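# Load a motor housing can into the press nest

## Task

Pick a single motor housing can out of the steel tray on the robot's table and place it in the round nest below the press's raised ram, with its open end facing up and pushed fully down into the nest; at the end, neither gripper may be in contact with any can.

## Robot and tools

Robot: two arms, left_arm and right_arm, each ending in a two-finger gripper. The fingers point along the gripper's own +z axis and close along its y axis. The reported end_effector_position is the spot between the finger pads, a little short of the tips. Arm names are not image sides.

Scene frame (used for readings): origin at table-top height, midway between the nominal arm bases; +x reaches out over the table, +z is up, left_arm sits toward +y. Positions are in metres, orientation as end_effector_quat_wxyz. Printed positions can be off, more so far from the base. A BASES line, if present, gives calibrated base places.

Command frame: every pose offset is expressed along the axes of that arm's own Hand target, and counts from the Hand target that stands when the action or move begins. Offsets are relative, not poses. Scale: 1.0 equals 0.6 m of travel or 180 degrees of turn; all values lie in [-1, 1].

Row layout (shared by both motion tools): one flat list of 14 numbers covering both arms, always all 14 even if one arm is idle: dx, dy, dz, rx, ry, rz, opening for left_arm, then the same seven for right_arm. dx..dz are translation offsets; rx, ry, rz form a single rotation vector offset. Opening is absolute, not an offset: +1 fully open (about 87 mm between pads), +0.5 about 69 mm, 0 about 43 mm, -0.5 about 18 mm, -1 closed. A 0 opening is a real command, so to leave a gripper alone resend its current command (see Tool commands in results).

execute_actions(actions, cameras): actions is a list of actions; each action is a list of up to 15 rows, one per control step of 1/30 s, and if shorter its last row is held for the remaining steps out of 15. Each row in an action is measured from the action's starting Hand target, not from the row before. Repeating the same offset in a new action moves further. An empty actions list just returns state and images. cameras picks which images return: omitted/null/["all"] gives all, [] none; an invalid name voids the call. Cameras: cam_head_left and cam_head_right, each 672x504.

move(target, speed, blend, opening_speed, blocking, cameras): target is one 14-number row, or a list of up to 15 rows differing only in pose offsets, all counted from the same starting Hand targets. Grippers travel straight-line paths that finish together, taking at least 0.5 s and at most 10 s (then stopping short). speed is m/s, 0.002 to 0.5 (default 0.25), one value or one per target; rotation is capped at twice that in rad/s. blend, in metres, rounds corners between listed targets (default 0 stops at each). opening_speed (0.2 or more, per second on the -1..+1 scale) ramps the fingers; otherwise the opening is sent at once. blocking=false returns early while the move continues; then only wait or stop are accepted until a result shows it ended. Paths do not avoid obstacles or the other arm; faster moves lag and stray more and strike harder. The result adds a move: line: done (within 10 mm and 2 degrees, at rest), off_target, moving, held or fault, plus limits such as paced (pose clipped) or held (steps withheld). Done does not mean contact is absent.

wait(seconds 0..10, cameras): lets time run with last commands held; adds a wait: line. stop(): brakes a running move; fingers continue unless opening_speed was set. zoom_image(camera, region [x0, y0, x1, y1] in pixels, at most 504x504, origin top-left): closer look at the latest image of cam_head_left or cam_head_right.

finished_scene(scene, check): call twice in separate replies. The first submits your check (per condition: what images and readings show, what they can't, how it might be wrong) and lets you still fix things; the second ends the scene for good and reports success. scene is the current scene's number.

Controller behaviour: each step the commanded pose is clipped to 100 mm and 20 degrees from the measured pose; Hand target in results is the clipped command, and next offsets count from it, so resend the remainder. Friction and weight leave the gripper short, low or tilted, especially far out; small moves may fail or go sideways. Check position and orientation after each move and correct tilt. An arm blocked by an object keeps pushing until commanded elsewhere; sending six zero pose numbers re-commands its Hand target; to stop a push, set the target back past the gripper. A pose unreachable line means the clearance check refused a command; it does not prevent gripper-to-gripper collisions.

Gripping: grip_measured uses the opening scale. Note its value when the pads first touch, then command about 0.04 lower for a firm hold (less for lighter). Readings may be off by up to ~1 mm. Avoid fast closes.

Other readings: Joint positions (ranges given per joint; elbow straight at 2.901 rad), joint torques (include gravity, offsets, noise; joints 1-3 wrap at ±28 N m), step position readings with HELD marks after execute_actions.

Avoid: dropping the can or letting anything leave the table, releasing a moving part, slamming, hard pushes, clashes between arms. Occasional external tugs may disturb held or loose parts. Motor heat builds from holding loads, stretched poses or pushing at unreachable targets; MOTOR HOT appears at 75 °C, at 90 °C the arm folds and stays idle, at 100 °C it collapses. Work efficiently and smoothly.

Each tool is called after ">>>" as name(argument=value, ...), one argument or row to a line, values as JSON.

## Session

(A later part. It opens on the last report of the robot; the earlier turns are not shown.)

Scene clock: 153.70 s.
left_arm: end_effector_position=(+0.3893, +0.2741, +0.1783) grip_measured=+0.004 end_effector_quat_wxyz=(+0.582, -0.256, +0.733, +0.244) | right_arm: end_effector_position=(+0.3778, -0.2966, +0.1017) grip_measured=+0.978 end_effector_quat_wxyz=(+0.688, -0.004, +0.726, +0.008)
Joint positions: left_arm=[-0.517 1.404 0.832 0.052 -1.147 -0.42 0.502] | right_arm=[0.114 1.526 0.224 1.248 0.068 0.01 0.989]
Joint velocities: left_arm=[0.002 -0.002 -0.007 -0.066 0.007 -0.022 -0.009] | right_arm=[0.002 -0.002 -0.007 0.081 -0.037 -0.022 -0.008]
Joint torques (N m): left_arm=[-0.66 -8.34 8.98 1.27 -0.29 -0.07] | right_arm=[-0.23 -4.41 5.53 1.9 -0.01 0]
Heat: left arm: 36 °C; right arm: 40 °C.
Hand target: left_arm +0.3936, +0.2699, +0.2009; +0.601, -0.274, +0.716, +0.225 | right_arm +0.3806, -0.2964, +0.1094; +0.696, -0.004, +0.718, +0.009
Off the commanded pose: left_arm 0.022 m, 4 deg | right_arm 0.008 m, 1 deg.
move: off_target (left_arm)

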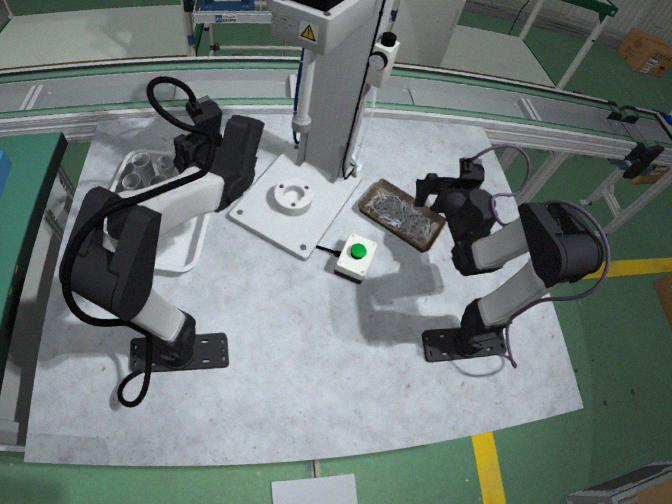

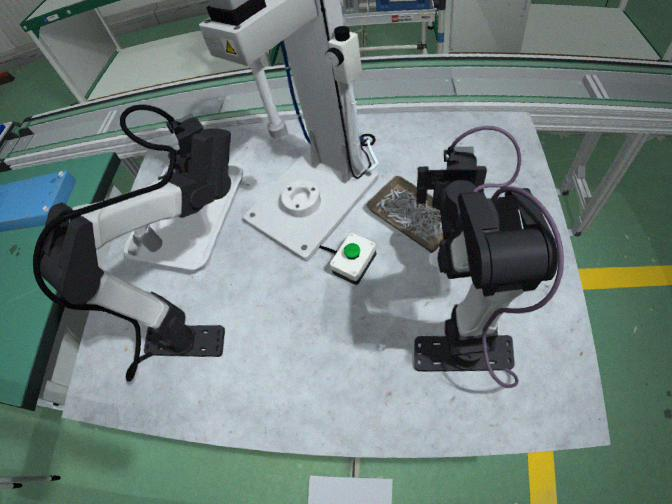

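>>> move(
  target=[0.032,-0.107,-0.231,0.631,0,0.128,-0.4,0,0,0,0,0,0,1],
  speed=0.2,
)

>>> zoom_image(
  camera="cam_head_left",
  region=[180, 100, 330, 220],
)

>>> zoom_image(
  camera="cam_head_right",
  region=[180, 110, 330, 230],
)

Scene clock: 165.43 s.
left_arm: end_effector_position=(+0.3258, +0.1328, +0.1919) grip_measured=+0.004 end_effector_quat_wxyz=(+0.491, +0.466, +0.637, -0.368) | right_arm: end_effector_position=(+0.3778, -0.2966, +0.1017) grip_measured=+0.978 end_effector_quat_wxyz=(+0.688, -0.004, +0.726, +0.008)
Joint positions: left_arm=[-0.06 1.323 0.9 -0.285 1.181 0.657 0.502] | right_arm=[0.114 1.526 0.224 1.248 0.068 0.01 0.989]
Joint velocities: left_arm=[-0.002 -0.012 -0.007 -0.007 0.007 -0.022 -0.018] | right_arm=[-0.007 -0.007 0.002 0.022 0.022 0.037 -0.003]
Joint torques (N m): left_arm=[-0.05 -4.38 9.22 1.08 0.71 0.19] | right_arm=[-0.23 -4.41 5.55 1.9 -0.01 0]
Heat: left arm: 38 °C; right arm: 40 °C.
Hand target: left_arm +0.3308, +0.1304, +0.2060; +0.502, +0.478, +0.619, -0.368 | right_arm +0.3806, -0.2964, +0.1094; +0.696, -0.004, +0.718, +0.009
Off the commanded pose: left_arm 0.017 m, 4 deg | right_arm 0.008 m, 1 deg.
move: off_target (left_arm)

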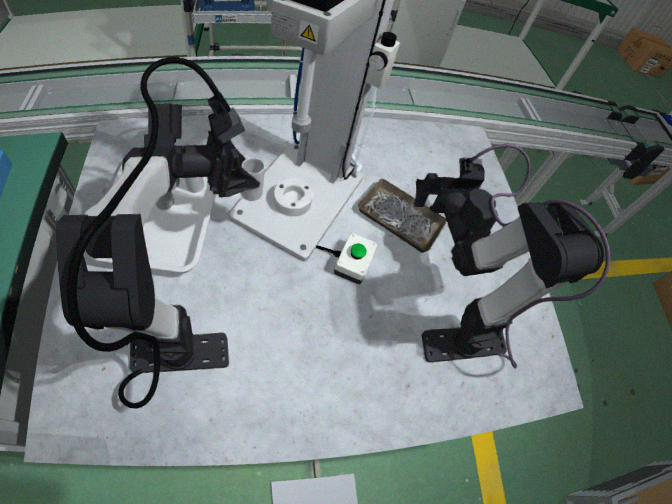

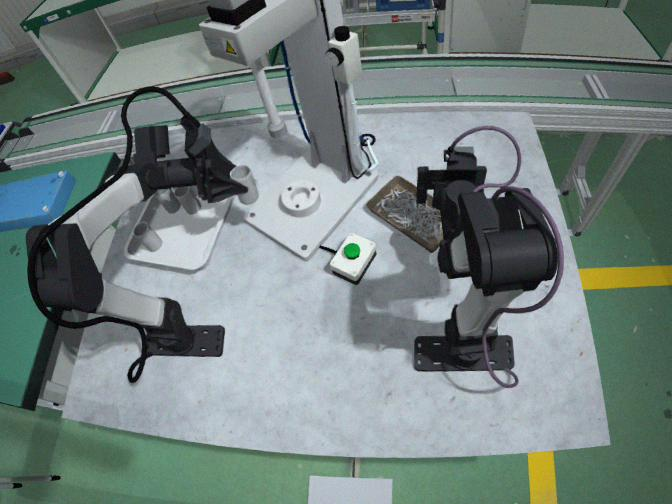

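Scaled by 3.360.

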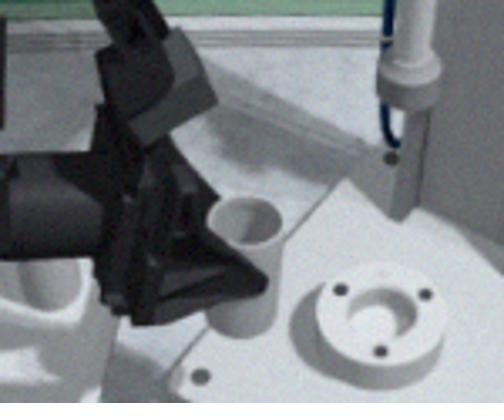

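Scaled by 3.360.

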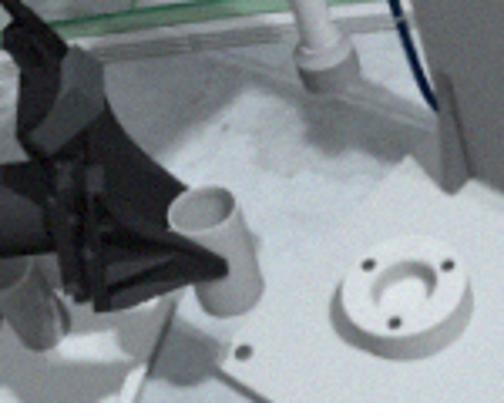

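>>> move(
  target=[0.048,0.021,0.186,0,-0.022,0,-0.4,0,0,0,0,0,0,1],
  speed=0.1,
)

>>> zoom_image(
  camera="cam_head_left",
  region=[230, 130, 330, 230],
)

>>> zoom_image(
  camera="cam_head_right",
  region=[230, 130, 330, 230],
)

Scene clock: 174.67 s.
left_arm: end_effector_position=(+0.3701, +0.0376, +0.1533) grip_measured=+0.004 end_effector_quat_wxyz=(+0.519, +0.463, +0.604, -0.389) | right_arm: end_effector_position=(+0.3778, -0.2966, +0.1017) grip_measured=+0.978 end_effector_quat_wxyz=(+0.688, -0.004, +0.726, +0.008)
Joint positions: left_arm=[-0.34 1.618 0.82 0.504 0.99 0.259 0.502] | right_arm=[0.114 1.526 0.224 1.248 0.068 0.01 0.989]
Joint velocities: left_arm=[0.002 -0.002 -0.012 0.022 -0.007 0.007 -0.006] | right_arm=[0.017 -0.007 -0.002 0.051 0.051 0.007 -0.024]
Joint torques (N m): left_arm=[-0.39 -6.5 5.12 1.73 0.23 -0.07] | right_arm=[-0.21 -4.41 5.53 1.9 -0.01 -0.01]
Heat: left arm: 38 °C; right arm: 40 °C.
Hand target: left_arm +0.3709, +0.0354, +0.1530; +0.524, +0.463, +0.600, -0.389 | right_arm +0.3806, -0.2964, +0.1094; +0.696, -0.004, +0.718, +0.009
Off the commanded pose: left_arm 0.003 m, 1 deg | right_arm 0.008 m, 1 deg.
move: done

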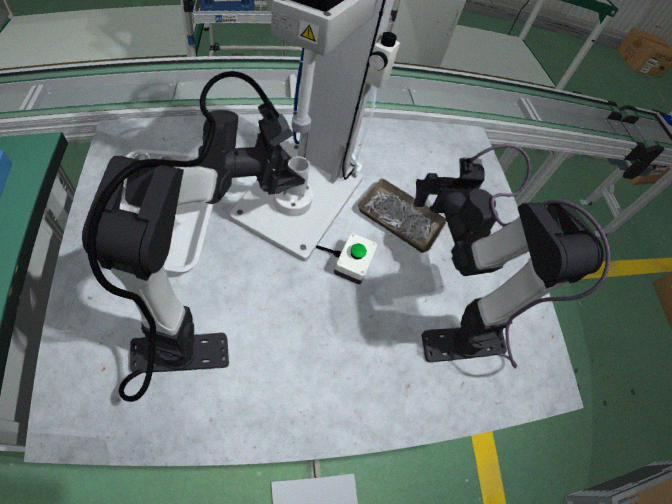

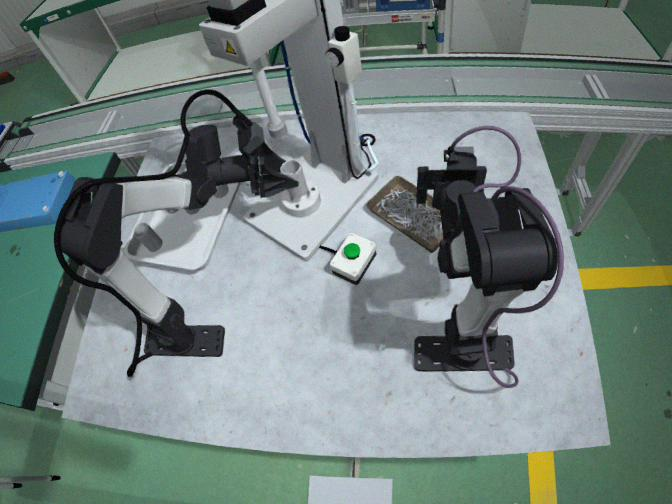

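Scaled by 5.040.

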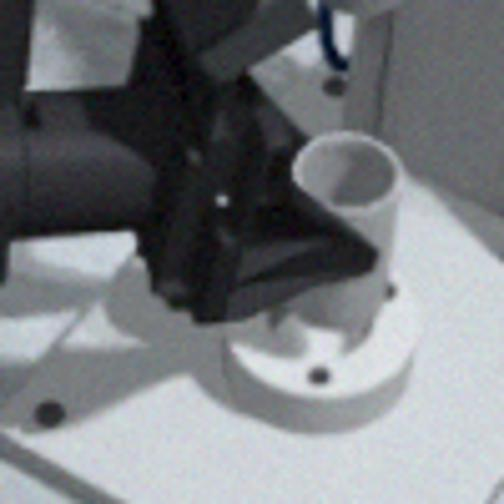

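Scaled by 5.040.

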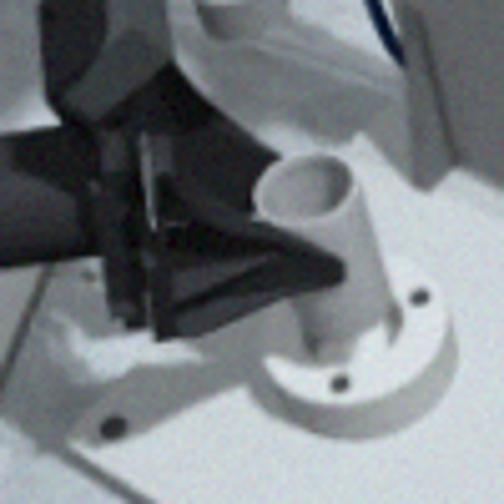

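>>> zoom_image(
  camera="cam_head_left",
  region=[265, 150, 325, 220],
)

>>> zoom_image(
  camera="cam_head_right",
  region=[270, 155, 330, 225],
)

Scaled by 7.200.

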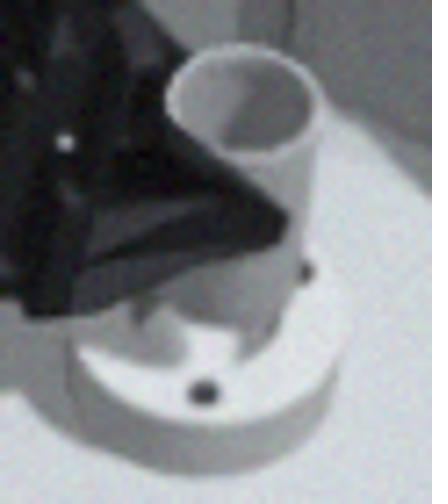

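Scaled by 7.200.

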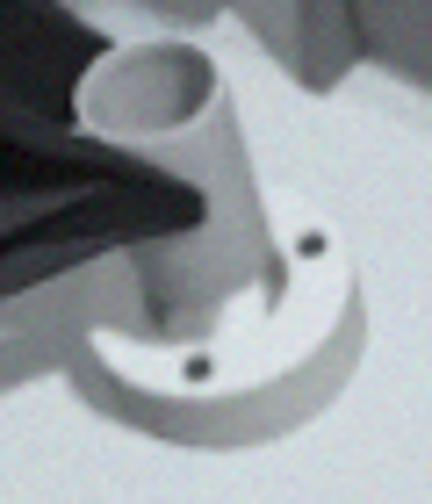

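>>> move(
  target=[0.029,0.0265,0.0095,0,0,0,-0.4,0,0,0,0,0,0,1],
  speed=0.05,
  cameras=["cam_head_left","cam_head_right"],
)

>>> zoom_image(
  camera="cam_head_left",
  region=[265, 150, 325, 220],
)

>>> zoom_image(
  camera="cam_head_right",
  region=[270, 155, 330, 225],
)

Scene clock: 189.13 s.
left_arm: end_effector_position=(+0.3797, +0.0378, +0.1255) grip_measured=+0.004 end_effector_quat_wxyz=(+0.508, +0.457, +0.616, -0.392) | right_arm: end_effector_position=(+0.3778, -0.2966, +0.1017) grip_measured=+0.978 end_effector_quat_wxyz=(+0.688, -0.004, +0.726, +0.008)
Joint positions: left_arm=[-0.333 1.714 0.82 0.566 0.991 0.259 0.502] | right_arm=[0.114 1.526 0.224 1.248 0.068 0.01 0.989]
Joint velocities: left_arm=[-0.017 -0.002 -0.007 0.022 0.022 0.037 -0.011] | right_arm=[0.012 -0.012 0.007 -0.022 -0.007 0.095 -0.008]
Joint torques (N m): left_arm=[0.62 -7.24 6.78 1.78 0.4 0.08] | right_arm=[-0.23 -4.42 5.53 1.9 -0.01 -0.01]
Heat: left arm: 38 °C; right arm: 40 °C.
Hand target: left_arm +0.3872, +0.0371, +0.1348; +0.524, +0.463, +0.600, -0.389 | right_arm +0.3806, -0.2964, +0.1094; +0.696, -0.004, +0.718, +0.009
Off the commanded pose: left_arm 0.012 m, 3 deg | right_arm 0.008 m, 1 deg.
move: off_target (left_arm)

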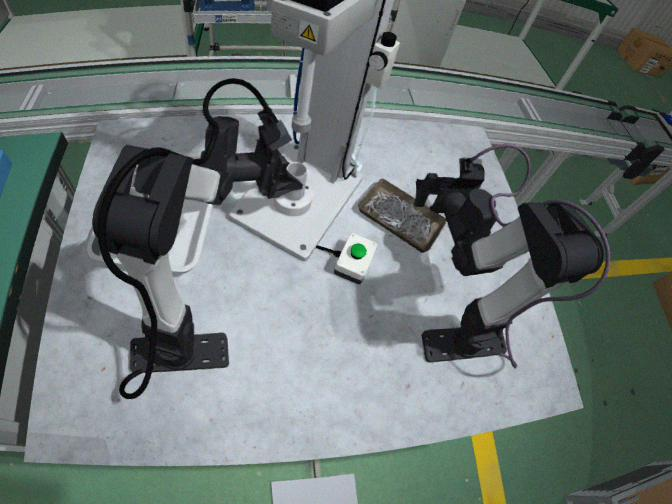

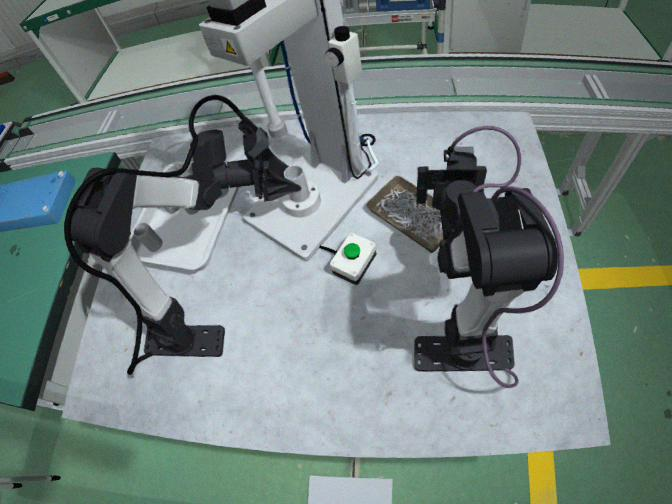

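Scaled by 7.200.

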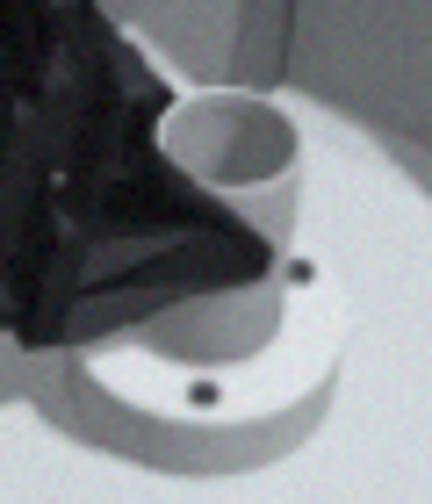

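Scaled by 7.200.

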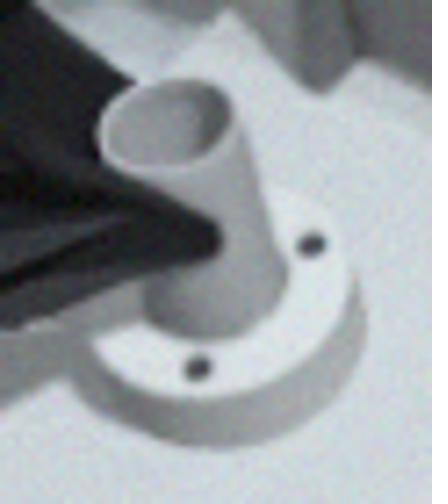

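>>> move(
  target=[0,0.0195,0.0016,0,0,0,-0.4,0,0,0,0,0,0,1],
  speed=0.04,
  cameras=["cam_head_left","cam_head_right"],
)

>>> zoom_image(
  camera="cam_head_left",
  region=[265, 150, 325, 220],
)

>>> zoom_image(
  camera="cam_head_right",
  region=[270, 155, 330, 225],
)

Scene clock: 198.40 s.
left_arm: end_effector_position=(+0.3867, +0.0406, +0.1220) grip_measured=+0.004 end_effector_quat_wxyz=(+0.506, +0.455, +0.617, -0.396) | right_arm: end_effector_position=(+0.3778, -0.2966, +0.1017) grip_measured=+0.978 end_effector_quat_wxyz=(+0.688, -0.004, +0.726, +0.008)
Joint positions: left_arm=[-0.317 1.747 0.844 0.567 1.01 0.259 0.502] | right_arm=[0.114 1.526 0.224 1.248 0.068 0.01 0.989]
Joint velocities: left_arm=[-0.007 0.007 -0.002 -0.037 0.081 0.037 -0.004] | right_arm=[-0.017 0.007 -0.027 -0.051 -0.007 0.037 0.003]
Joint torques (N m): left_arm=[0.68 -7.28 8.42 1.57 0.36 0.16] | right_arm=[-0.21 -4.42 5.53 1.9 -0.01 0]
Heat: left arm: 38 °C; right arm: 40 °C.
Hand target: left_arm +0.3988, +0.0396, +0.1347; +0.524, +0.463, +0.600, -0.388 | right_arm +0.3806, -0.2964, +0.1094; +0.696, -0.004, +0.718, +0.009
Off the commanded pose: left_arm 0.018 m, 3 deg | right_arm 0.008 m, 1 deg.
move: off_target (left_arm)

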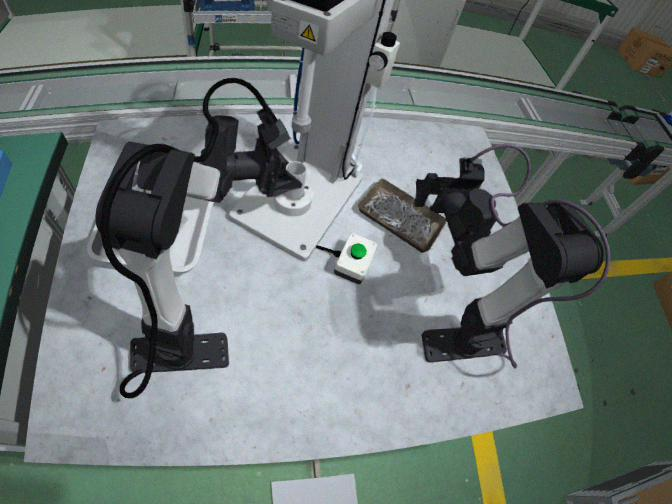

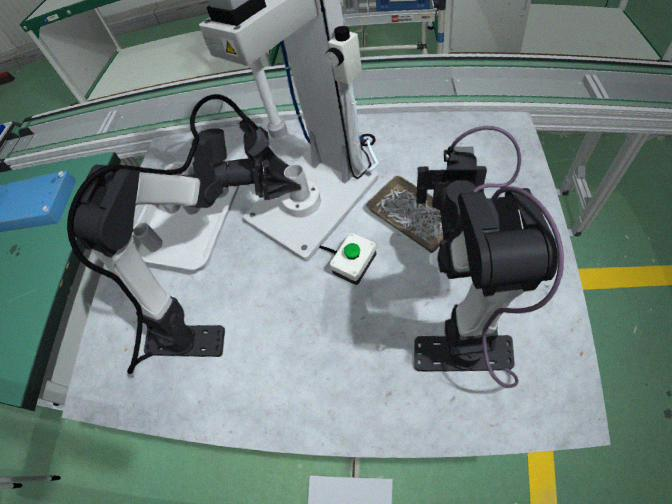

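Scaled by 7.200.

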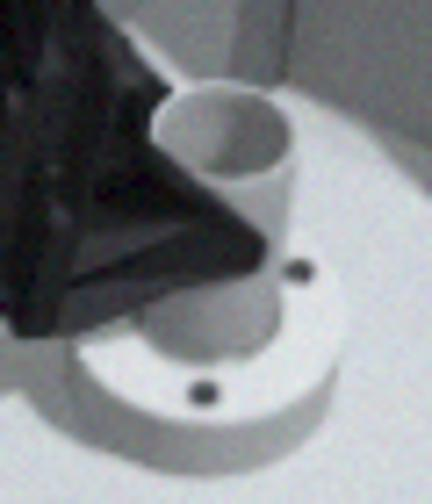

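Scaled by 7.200.

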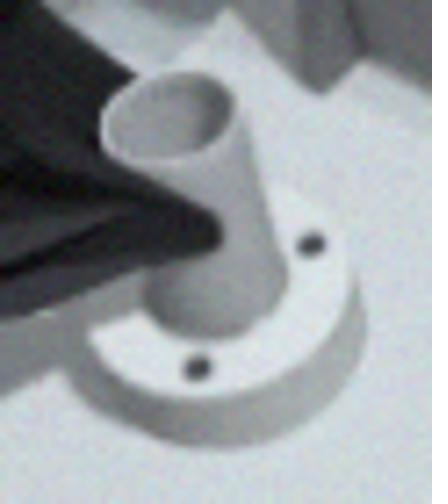

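>>> move(
  target=[0.026,0.006,0.006,0,0,0,-0.4,0,0,0,0,0,0,1],
  speed=0.03,
  cameras=["cam_head_left","cam_head_right"],
)

>>> zoom_image(
  camera="cam_head_left",
  region=[265, 150, 325, 220],
)

>>> zoom_image(
  camera="cam_head_right",
  region=[270, 155, 330, 225],
)

Scene clock: 204.37 s.
left_arm: end_effector_position=(+0.3849, +0.0381, +0.1111) grip_measured=+0.004 end_effector_quat_wxyz=(+0.498, +0.462, +0.607, -0.412) | right_arm: end_effector_position=(+0.3778, -0.2966, +0.1017) grip_measured=+0.978 end_effector_quat_wxyz=(+0.688, -0.004, +0.726, +0.008)
Joint positions: left_arm=[-0.313 1.798 0.844 0.614 1.056 0.259 0.502] | right_arm=[0.114 1.526 0.224 1.248 0.068 0.01 0.989]
Joint velocities: left_arm=[-0.007 -0.002 -0.007 0.022 -0.139 -0.007 -0.001] | right_arm=[-0.002 -0.017 -0.017 -0.007 -0.037 -0.007 -0.013]
Joint torques (N m): left_arm=[0.58 -7.32 7.24 1.66 -0.01 0.2] | right_arm=[-0.23 -4.42 5.55 1.9 -0.01 -0.01]
Heat: left arm: 38 °C; right arm: 40 °C.
Hand target: left_arm +0.4027, +0.0396, +0.1186; +0.524, +0.463, +0.600, -0.388 | right_arm +0.3806, -0.2964, +0.1094; +0.696, -0.004, +0.718, +0.009
Off the commanded pose: left_arm 0.020 m, 4 deg | right_arm 0.008 m, 1 deg.
move: off_target (left_arm)

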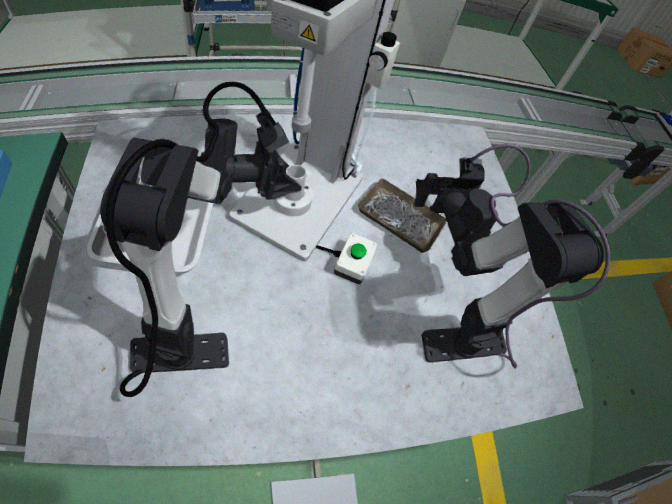

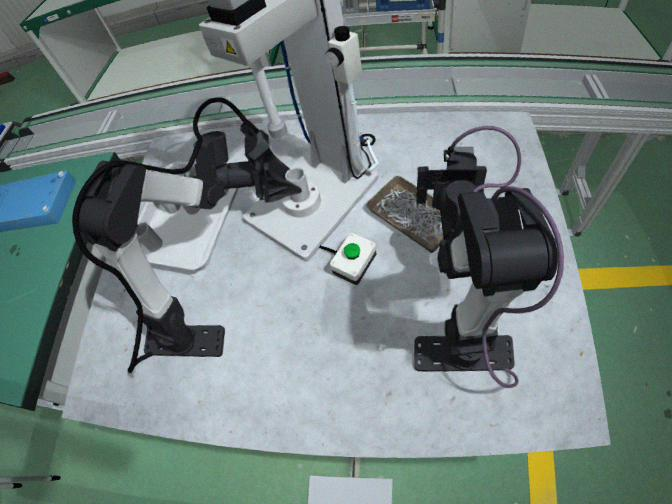

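Scaled by 7.200.

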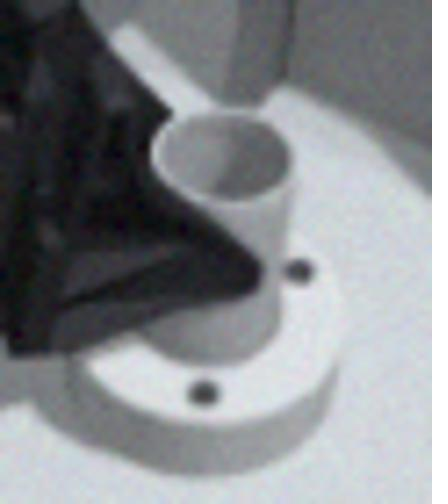

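Scaled by 7.200.

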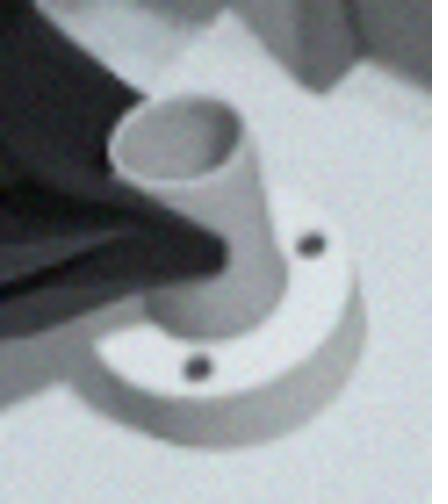

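>>> move(
  target=[0.042,-0.012,0.003,0,0,0,-0.4,0,0,0,0,0,0,1],
  speed=0.03,
  cameras=["cam_head_left","cam_head_right"],
)

>>> zoom_image(
  camera="cam_head_left",
  region=[265, 150, 325, 220],
)

>>> zoom_image(
  camera="cam_head_right",
  region=[270, 155, 330, 225],
)

Scene clock: 210.17 s.
left_arm: end_effector_position=(+0.3834, +0.0353, +0.1093) grip_measured=+0.004 end_effector_quat_wxyz=(+0.517, +0.475, +0.579, -0.414) | right_arm: end_effector_position=(+0.3778, -0.2966, +0.1017) grip_measured=+0.978 end_effector_quat_wxyz=(+0.688, -0.004, +0.726, +0.008)
Joint positions: left_arm=[-0.313 1.831 0.813 0.753 1.087 0.247 0.502] | right_arm=[0.114 1.526 0.224 1.248 0.068 0.01 0.989]
Joint velocities: left_arm=[-0.022 -0.002 0.002 0.022 -0.022 0.037 -0.009] | right_arm=[-0.007 -0.002 0.007 -0.022 -0.007 -0.037 -0.013]
Joint torques (N m): left_arm=[0.23 -5.52 4.18 1.44 -0.36 0.33] | right_arm=[-0.23 -4.42 5.53 1.9 -0.01 0]
Heat: left arm: 38 °C; right arm: 40 °C.
Hand target: left_arm +0.3955, +0.0398, +0.0933; +0.524, +0.463, +0.600, -0.388 | right_arm +0.3806, -0.2964, +0.1094; +0.696, -0.004, +0.718, +0.009
Off the commanded pose: left_arm 0.021 m, 4 deg | right_arm 0.008 m, 1 deg.
move: off_target (left_arm)

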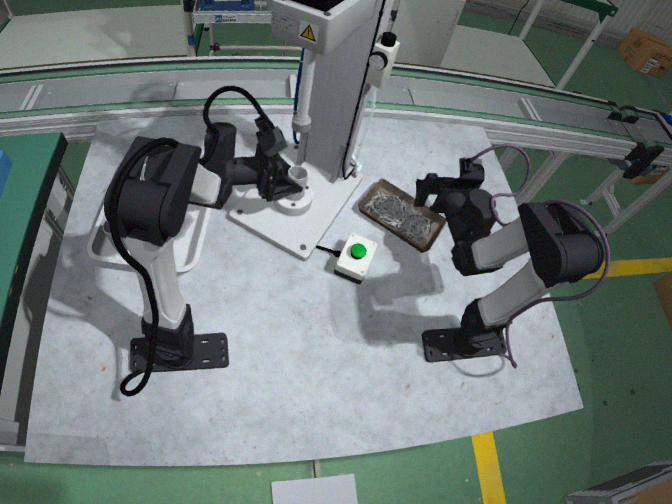

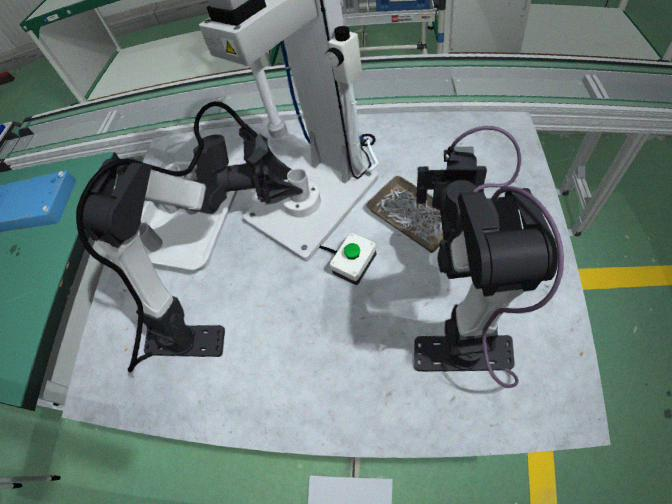

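Scaled by 7.200.

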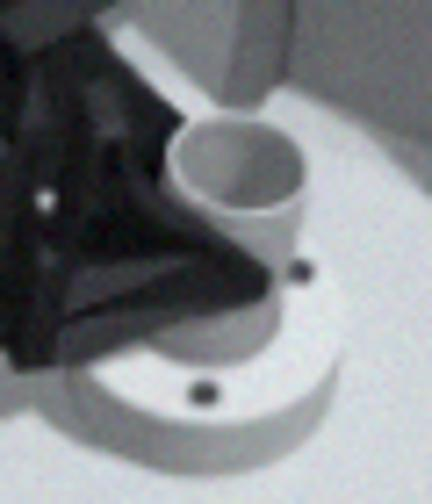

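Scaled by 7.200.

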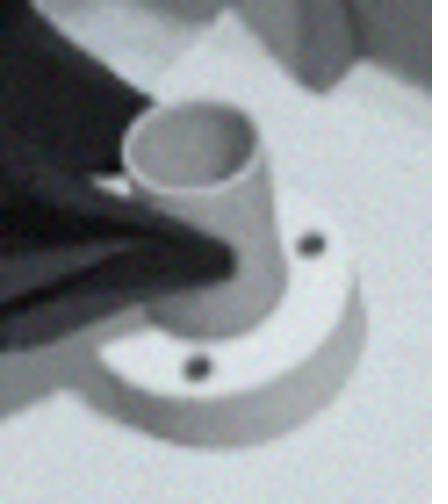

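>>> move(
  target=[-0.0075,-0.006,-0.0155,0,0,0,-0.4,0,0,0,0,0,0,1],
  speed=0.03,
  cameras=["cam_head_left","cam_head_right"],
)

>>> zoom_image(
  camera="cam_head_left",
  region=[265, 150, 325, 220],
)

>>> zoom_image(
  camera="cam_head_right",
  region=[270, 155, 330, 225],
)

Scene clock: 224.77 s.
left_arm: end_effector_position=(+0.3838, +0.0382, +0.1082) grip_measured=+0.004 end_effector_quat_wxyz=(+0.521, +0.474, +0.578, -0.411) | right_arm: end_effector_position=(+0.3778, -0.2966, +0.1017) grip_measured=+0.978 end_effector_quat_wxyz=(+0.688, -0.004, +0.726, +0.008)
Joint positions: left_arm=[-0.306 1.832 0.801 0.772 1.087 0.25 0.502] | right_arm=[0.114 1.526 0.224 1.248 0.068 0.01 0.989]
Joint velocities: left_arm=[-0.022 -0.007 -0.002 -0.066 0.022 -0.037 -0.001] | right_arm=[0.002 0.017 -0.007 -0.022 0.051 -0.051 0.018]
Joint torques (N m): left_arm=[1.14 -9.25 3.37 1.06 -0.24 0.35] | right_arm=[-0.23 -4.41 5.53 1.9 -0.01 0]
Heat: left arm: 38 °C; right arm: 40 °C.
Hand target: left_arm +0.3897, +0.0472, +0.0990; +0.524, +0.463, +0.600, -0.388 | right_arm +0.3806, -0.2964, +0.1094; +0.696, -0.004, +0.718, +0.009
Off the commanded pose: left_arm 0.014 m, 4 deg | right_arm 0.008 m, 1 deg.
move: off_target (left_arm)

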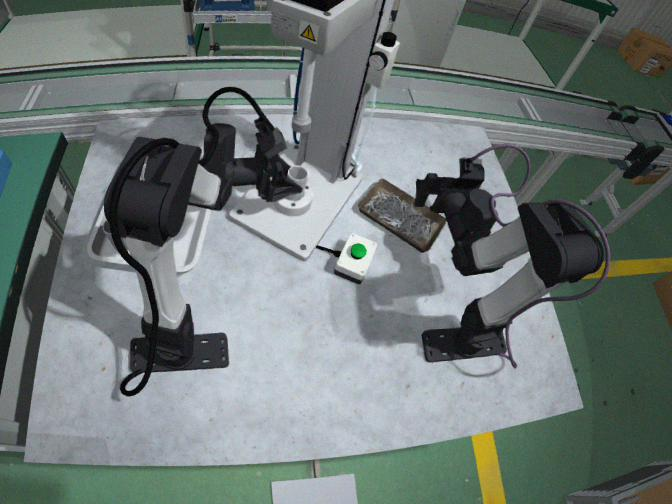

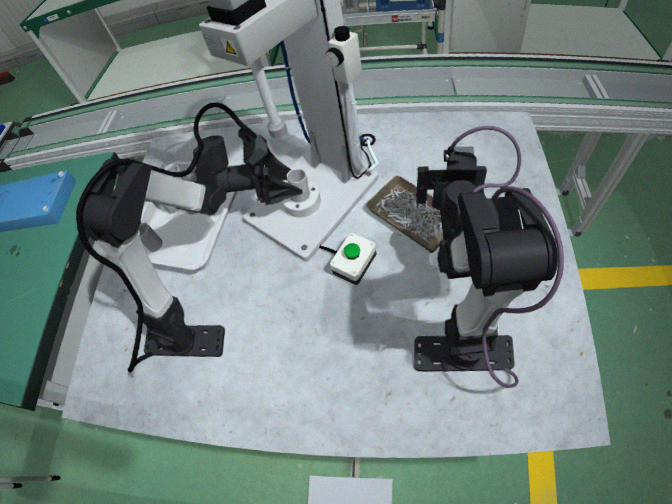

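Scaled by 7.200.

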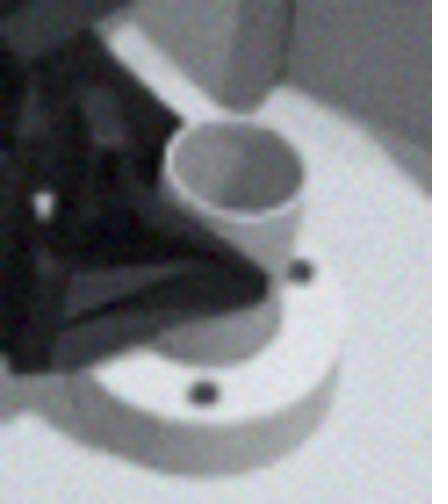

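Scaled by 7.200.

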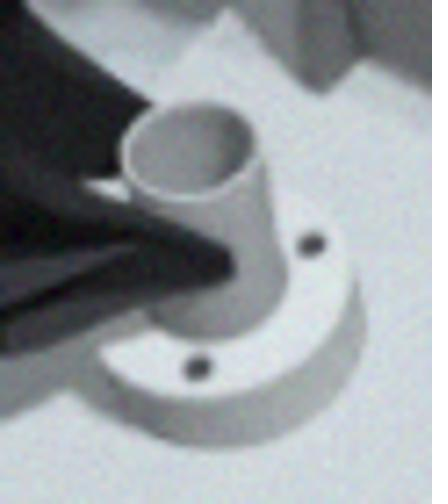

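>>> move(
  target=[0.026,0.004,0.004,0,0,0,-0.4,0,0,0,0,0,0,1],
  speed=0.03,
  cameras=["cam_head_left","cam_head_right"],
)

>>> zoom_image(
  camera="cam_head_left",
  region=[265, 150, 325, 220],
)

>>> zoom_image(
  camera="cam_head_right",
  region=[270, 155, 330, 225],
)

Scene clock: 229.23 s.
left_arm: end_effector_position=(+0.3826, +0.0386, +0.1066) grip_measured=+0.004 end_effector_quat_wxyz=(+0.530, +0.482, +0.566, -0.408) | right_arm: end_effector_position=(+0.3778, -0.2966, +0.1017) grip_measured=+0.978 end_effector_quat_wxyz=(+0.688, -0.004, +0.726, +0.008)
Joint positions: left_arm=[-0.303 1.844 0.786 0.824 1.1 0.257 0.502] | right_arm=[0.114 1.526 0.224 1.248 0.068 0.01 0.989]
Joint velocities: left_arm=[-0.007 -0.017 -0.007 -0.066 0.007 -0.007 0.004] | right_arm=[0.012 -0.007 0.007 0.037 0.007 -0.022 0.003]
Joint torques (N m): left_arm=[1.26 -5.24 3.47 1.11 -0.32 0.36] | right_arm=[-0.21 -4.41 5.53 1.9 -0.01 -0.01]
Heat: left arm: 38 °C; right arm: 40 °C.
Hand target: left_arm +0.3921, +0.0479, +0.0832; +0.524, +0.463, +0.600, -0.388 | right_arm +0.3806, -0.2964, +0.1094; +0.696, -0.004, +0.718, +0.009
Off the commanded pose: left_arm 0.027 m, 5 deg | right_arm 0.008 m, 1 deg.
move: off_target (left_arm)

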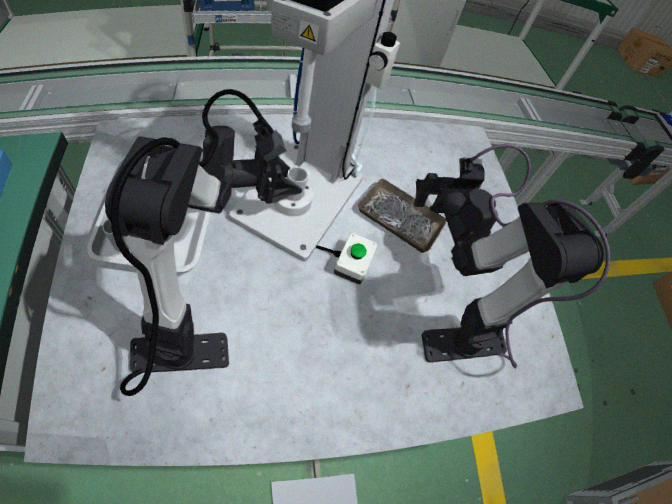

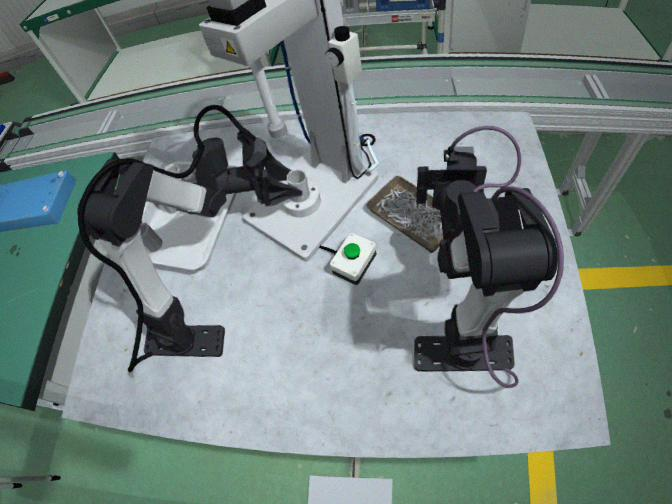

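Scaled by 7.200.

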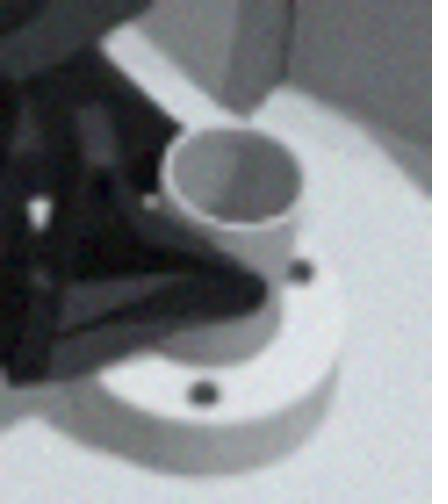

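Scaled by 7.200.

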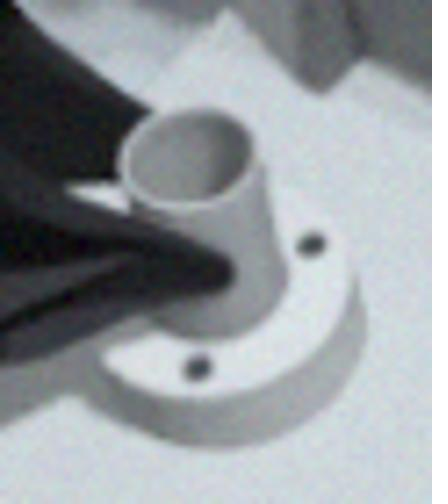

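>>> move(
  target=[-0.0997,-0.002,-0.010,0,0.006,-0.006,-0.4,0,0,0,0,0,0,1],
  speed=0.04,
  cameras=["cam_head_left","cam_head_right"],
)

>>> zoom_image(
  camera="cam_head_left",
  region=[265, 150, 325, 220],
)

>>> zoom_image(
  camera="cam_head_right",
  region=[270, 155, 330, 225],
)

Scene clock: 241.37 s.
left_arm: end_effector_position=(+0.3843, +0.0426, +0.1051) grip_measured=+0.004 end_effector_quat_wxyz=(+0.491, +0.466, +0.625, -0.388) | right_arm: end_effector_position=(+0.3778, -0.2966, +0.1017) grip_measured=+0.978 end_effector_quat_wxyz=(+0.688, -0.004, +0.726, +0.008)
Joint positions: left_arm=[-0.319 1.767 0.845 0.509 1.005 0.327 0.502] | right_arm=[0.114 1.526 0.224 1.248 0.068 0.01 0.989]
Joint velocities: left_arm=[-0.007 0.007 -0.002 -0.081 -0.037 -0.022 0.004] | right_arm=[-0.017 0.007 -0.007 -0.022 0.007 0.022 -0.008]
Joint torques (N m): left_arm=[1.11 -14.83 8.21 1.23 0.44 -0.54] | right_arm=[-0.23 -4.41 5.55 1.9 -0.01 0]
Heat: left arm: 37 °C; right arm: 40 °C.
Hand target: left_arm +0.3913, +0.0437, +0.1439; +0.515, +0.461, +0.609, -0.389 | right_arm +0.3806, -0.2964, +0.1094; +0.696, -0.004, +0.718, +0.009
Off the commanded pose: left_arm 0.039 m, 3 deg | right_arm 0.008 m, 1 deg.
move: off_target (left_arm)

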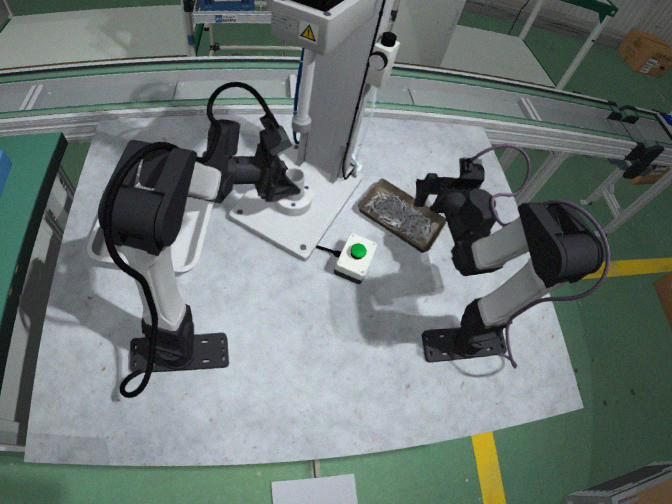

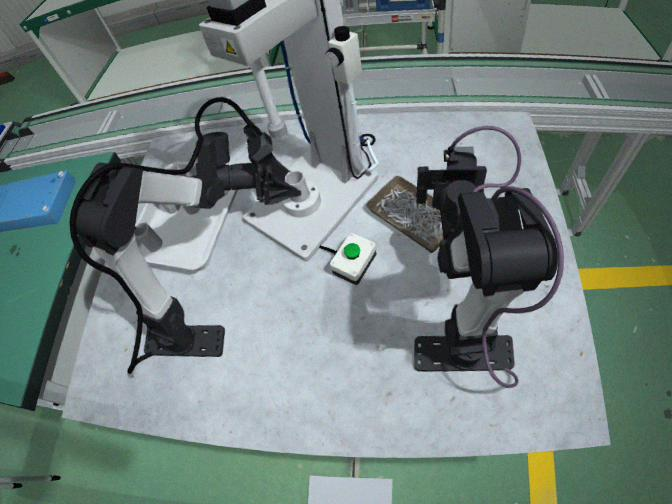

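Scaled by 7.200.

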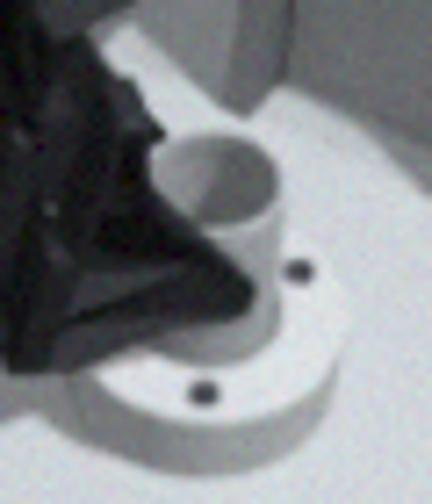

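Scaled by 7.200.

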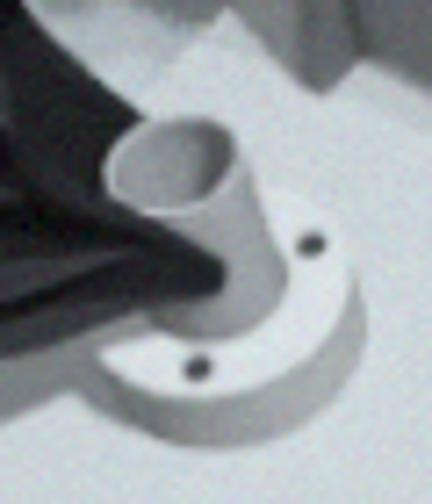

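>>> move(
  target=[0.080,0.006,0.015,0,0,0,-0.4,0,0,0,0,0,0,1],
  speed=0.04,
  cameras=["cam_head_left","cam_head_right"],
)

>>> zoom_image(
  camera="cam_head_left",
  region=[265, 150, 325, 220],
)

>>> zoom_image(
  camera="cam_head_right",
  region=[270, 155, 330, 225],
)

Scene clock: 249.13 s.
left_arm: end_effector_position=(+0.3832, +0.0401, +0.1032) grip_measured=+0.004 end_effector_quat_wxyz=(+0.504, +0.469, +0.599, -0.409) | right_arm: end_effector_position=(+0.3778, -0.2966, +0.1017) grip_measured=+0.978 end_effector_quat_wxyz=(+0.688, -0.004, +0.726, +0.008)
Joint positions: left_arm=[-0.308 1.816 0.818 0.666 1.067 0.277 0.502] | right_arm=[0.114 1.526 0.224 1.248 0.068 0.01 0.989]
Joint velocities: left_arm=[-0.017 0.002 -0.007 0.022 0.051 -0.037 -0.001] | right_arm=[-0.002 -0.012 0.012 -0.081 0.022 0.007 0.008]
Joint torques (N m): left_arm=[0.64 -6.05 4.81 1.62 -0.13 0.15] | right_arm=[-0.23 -4.42 5.53 1.9 -0.01 0]
Heat: left arm: 38 °C; right arm: 40 °C.
Hand target: left_arm +0.3946, +0.0445, +0.0944; +0.515, +0.461, +0.609, -0.389 | right_arm +0.3806, -0.2964, +0.1094; +0.696, -0.004, +0.718, +0.009
Off the commanded pose: left_arm 0.015 m, 3 deg | right_arm 0.008 m, 1 deg.
move: off_target (left_arm)

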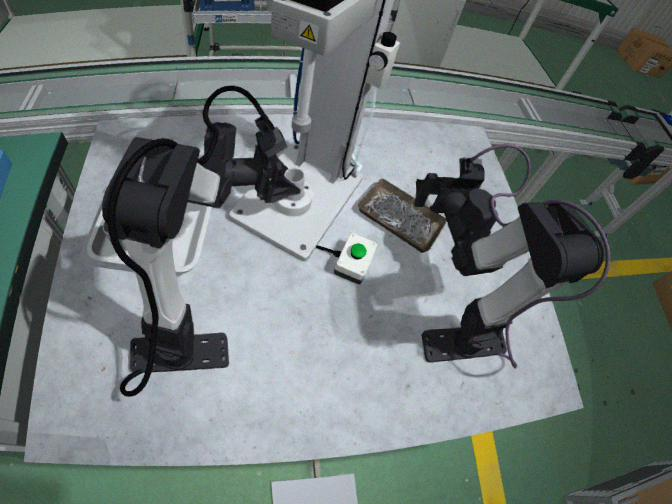

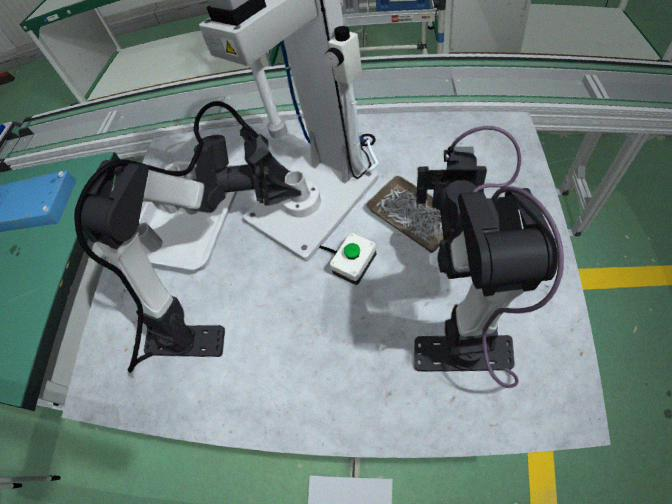

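Scaled by 7.200.

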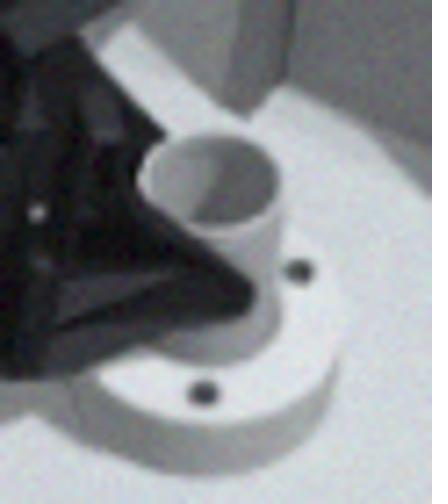

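Scaled by 7.200.

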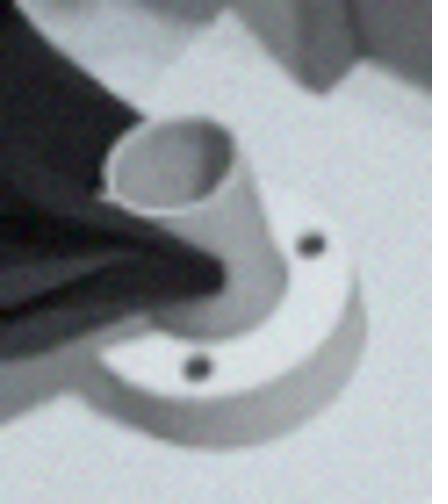

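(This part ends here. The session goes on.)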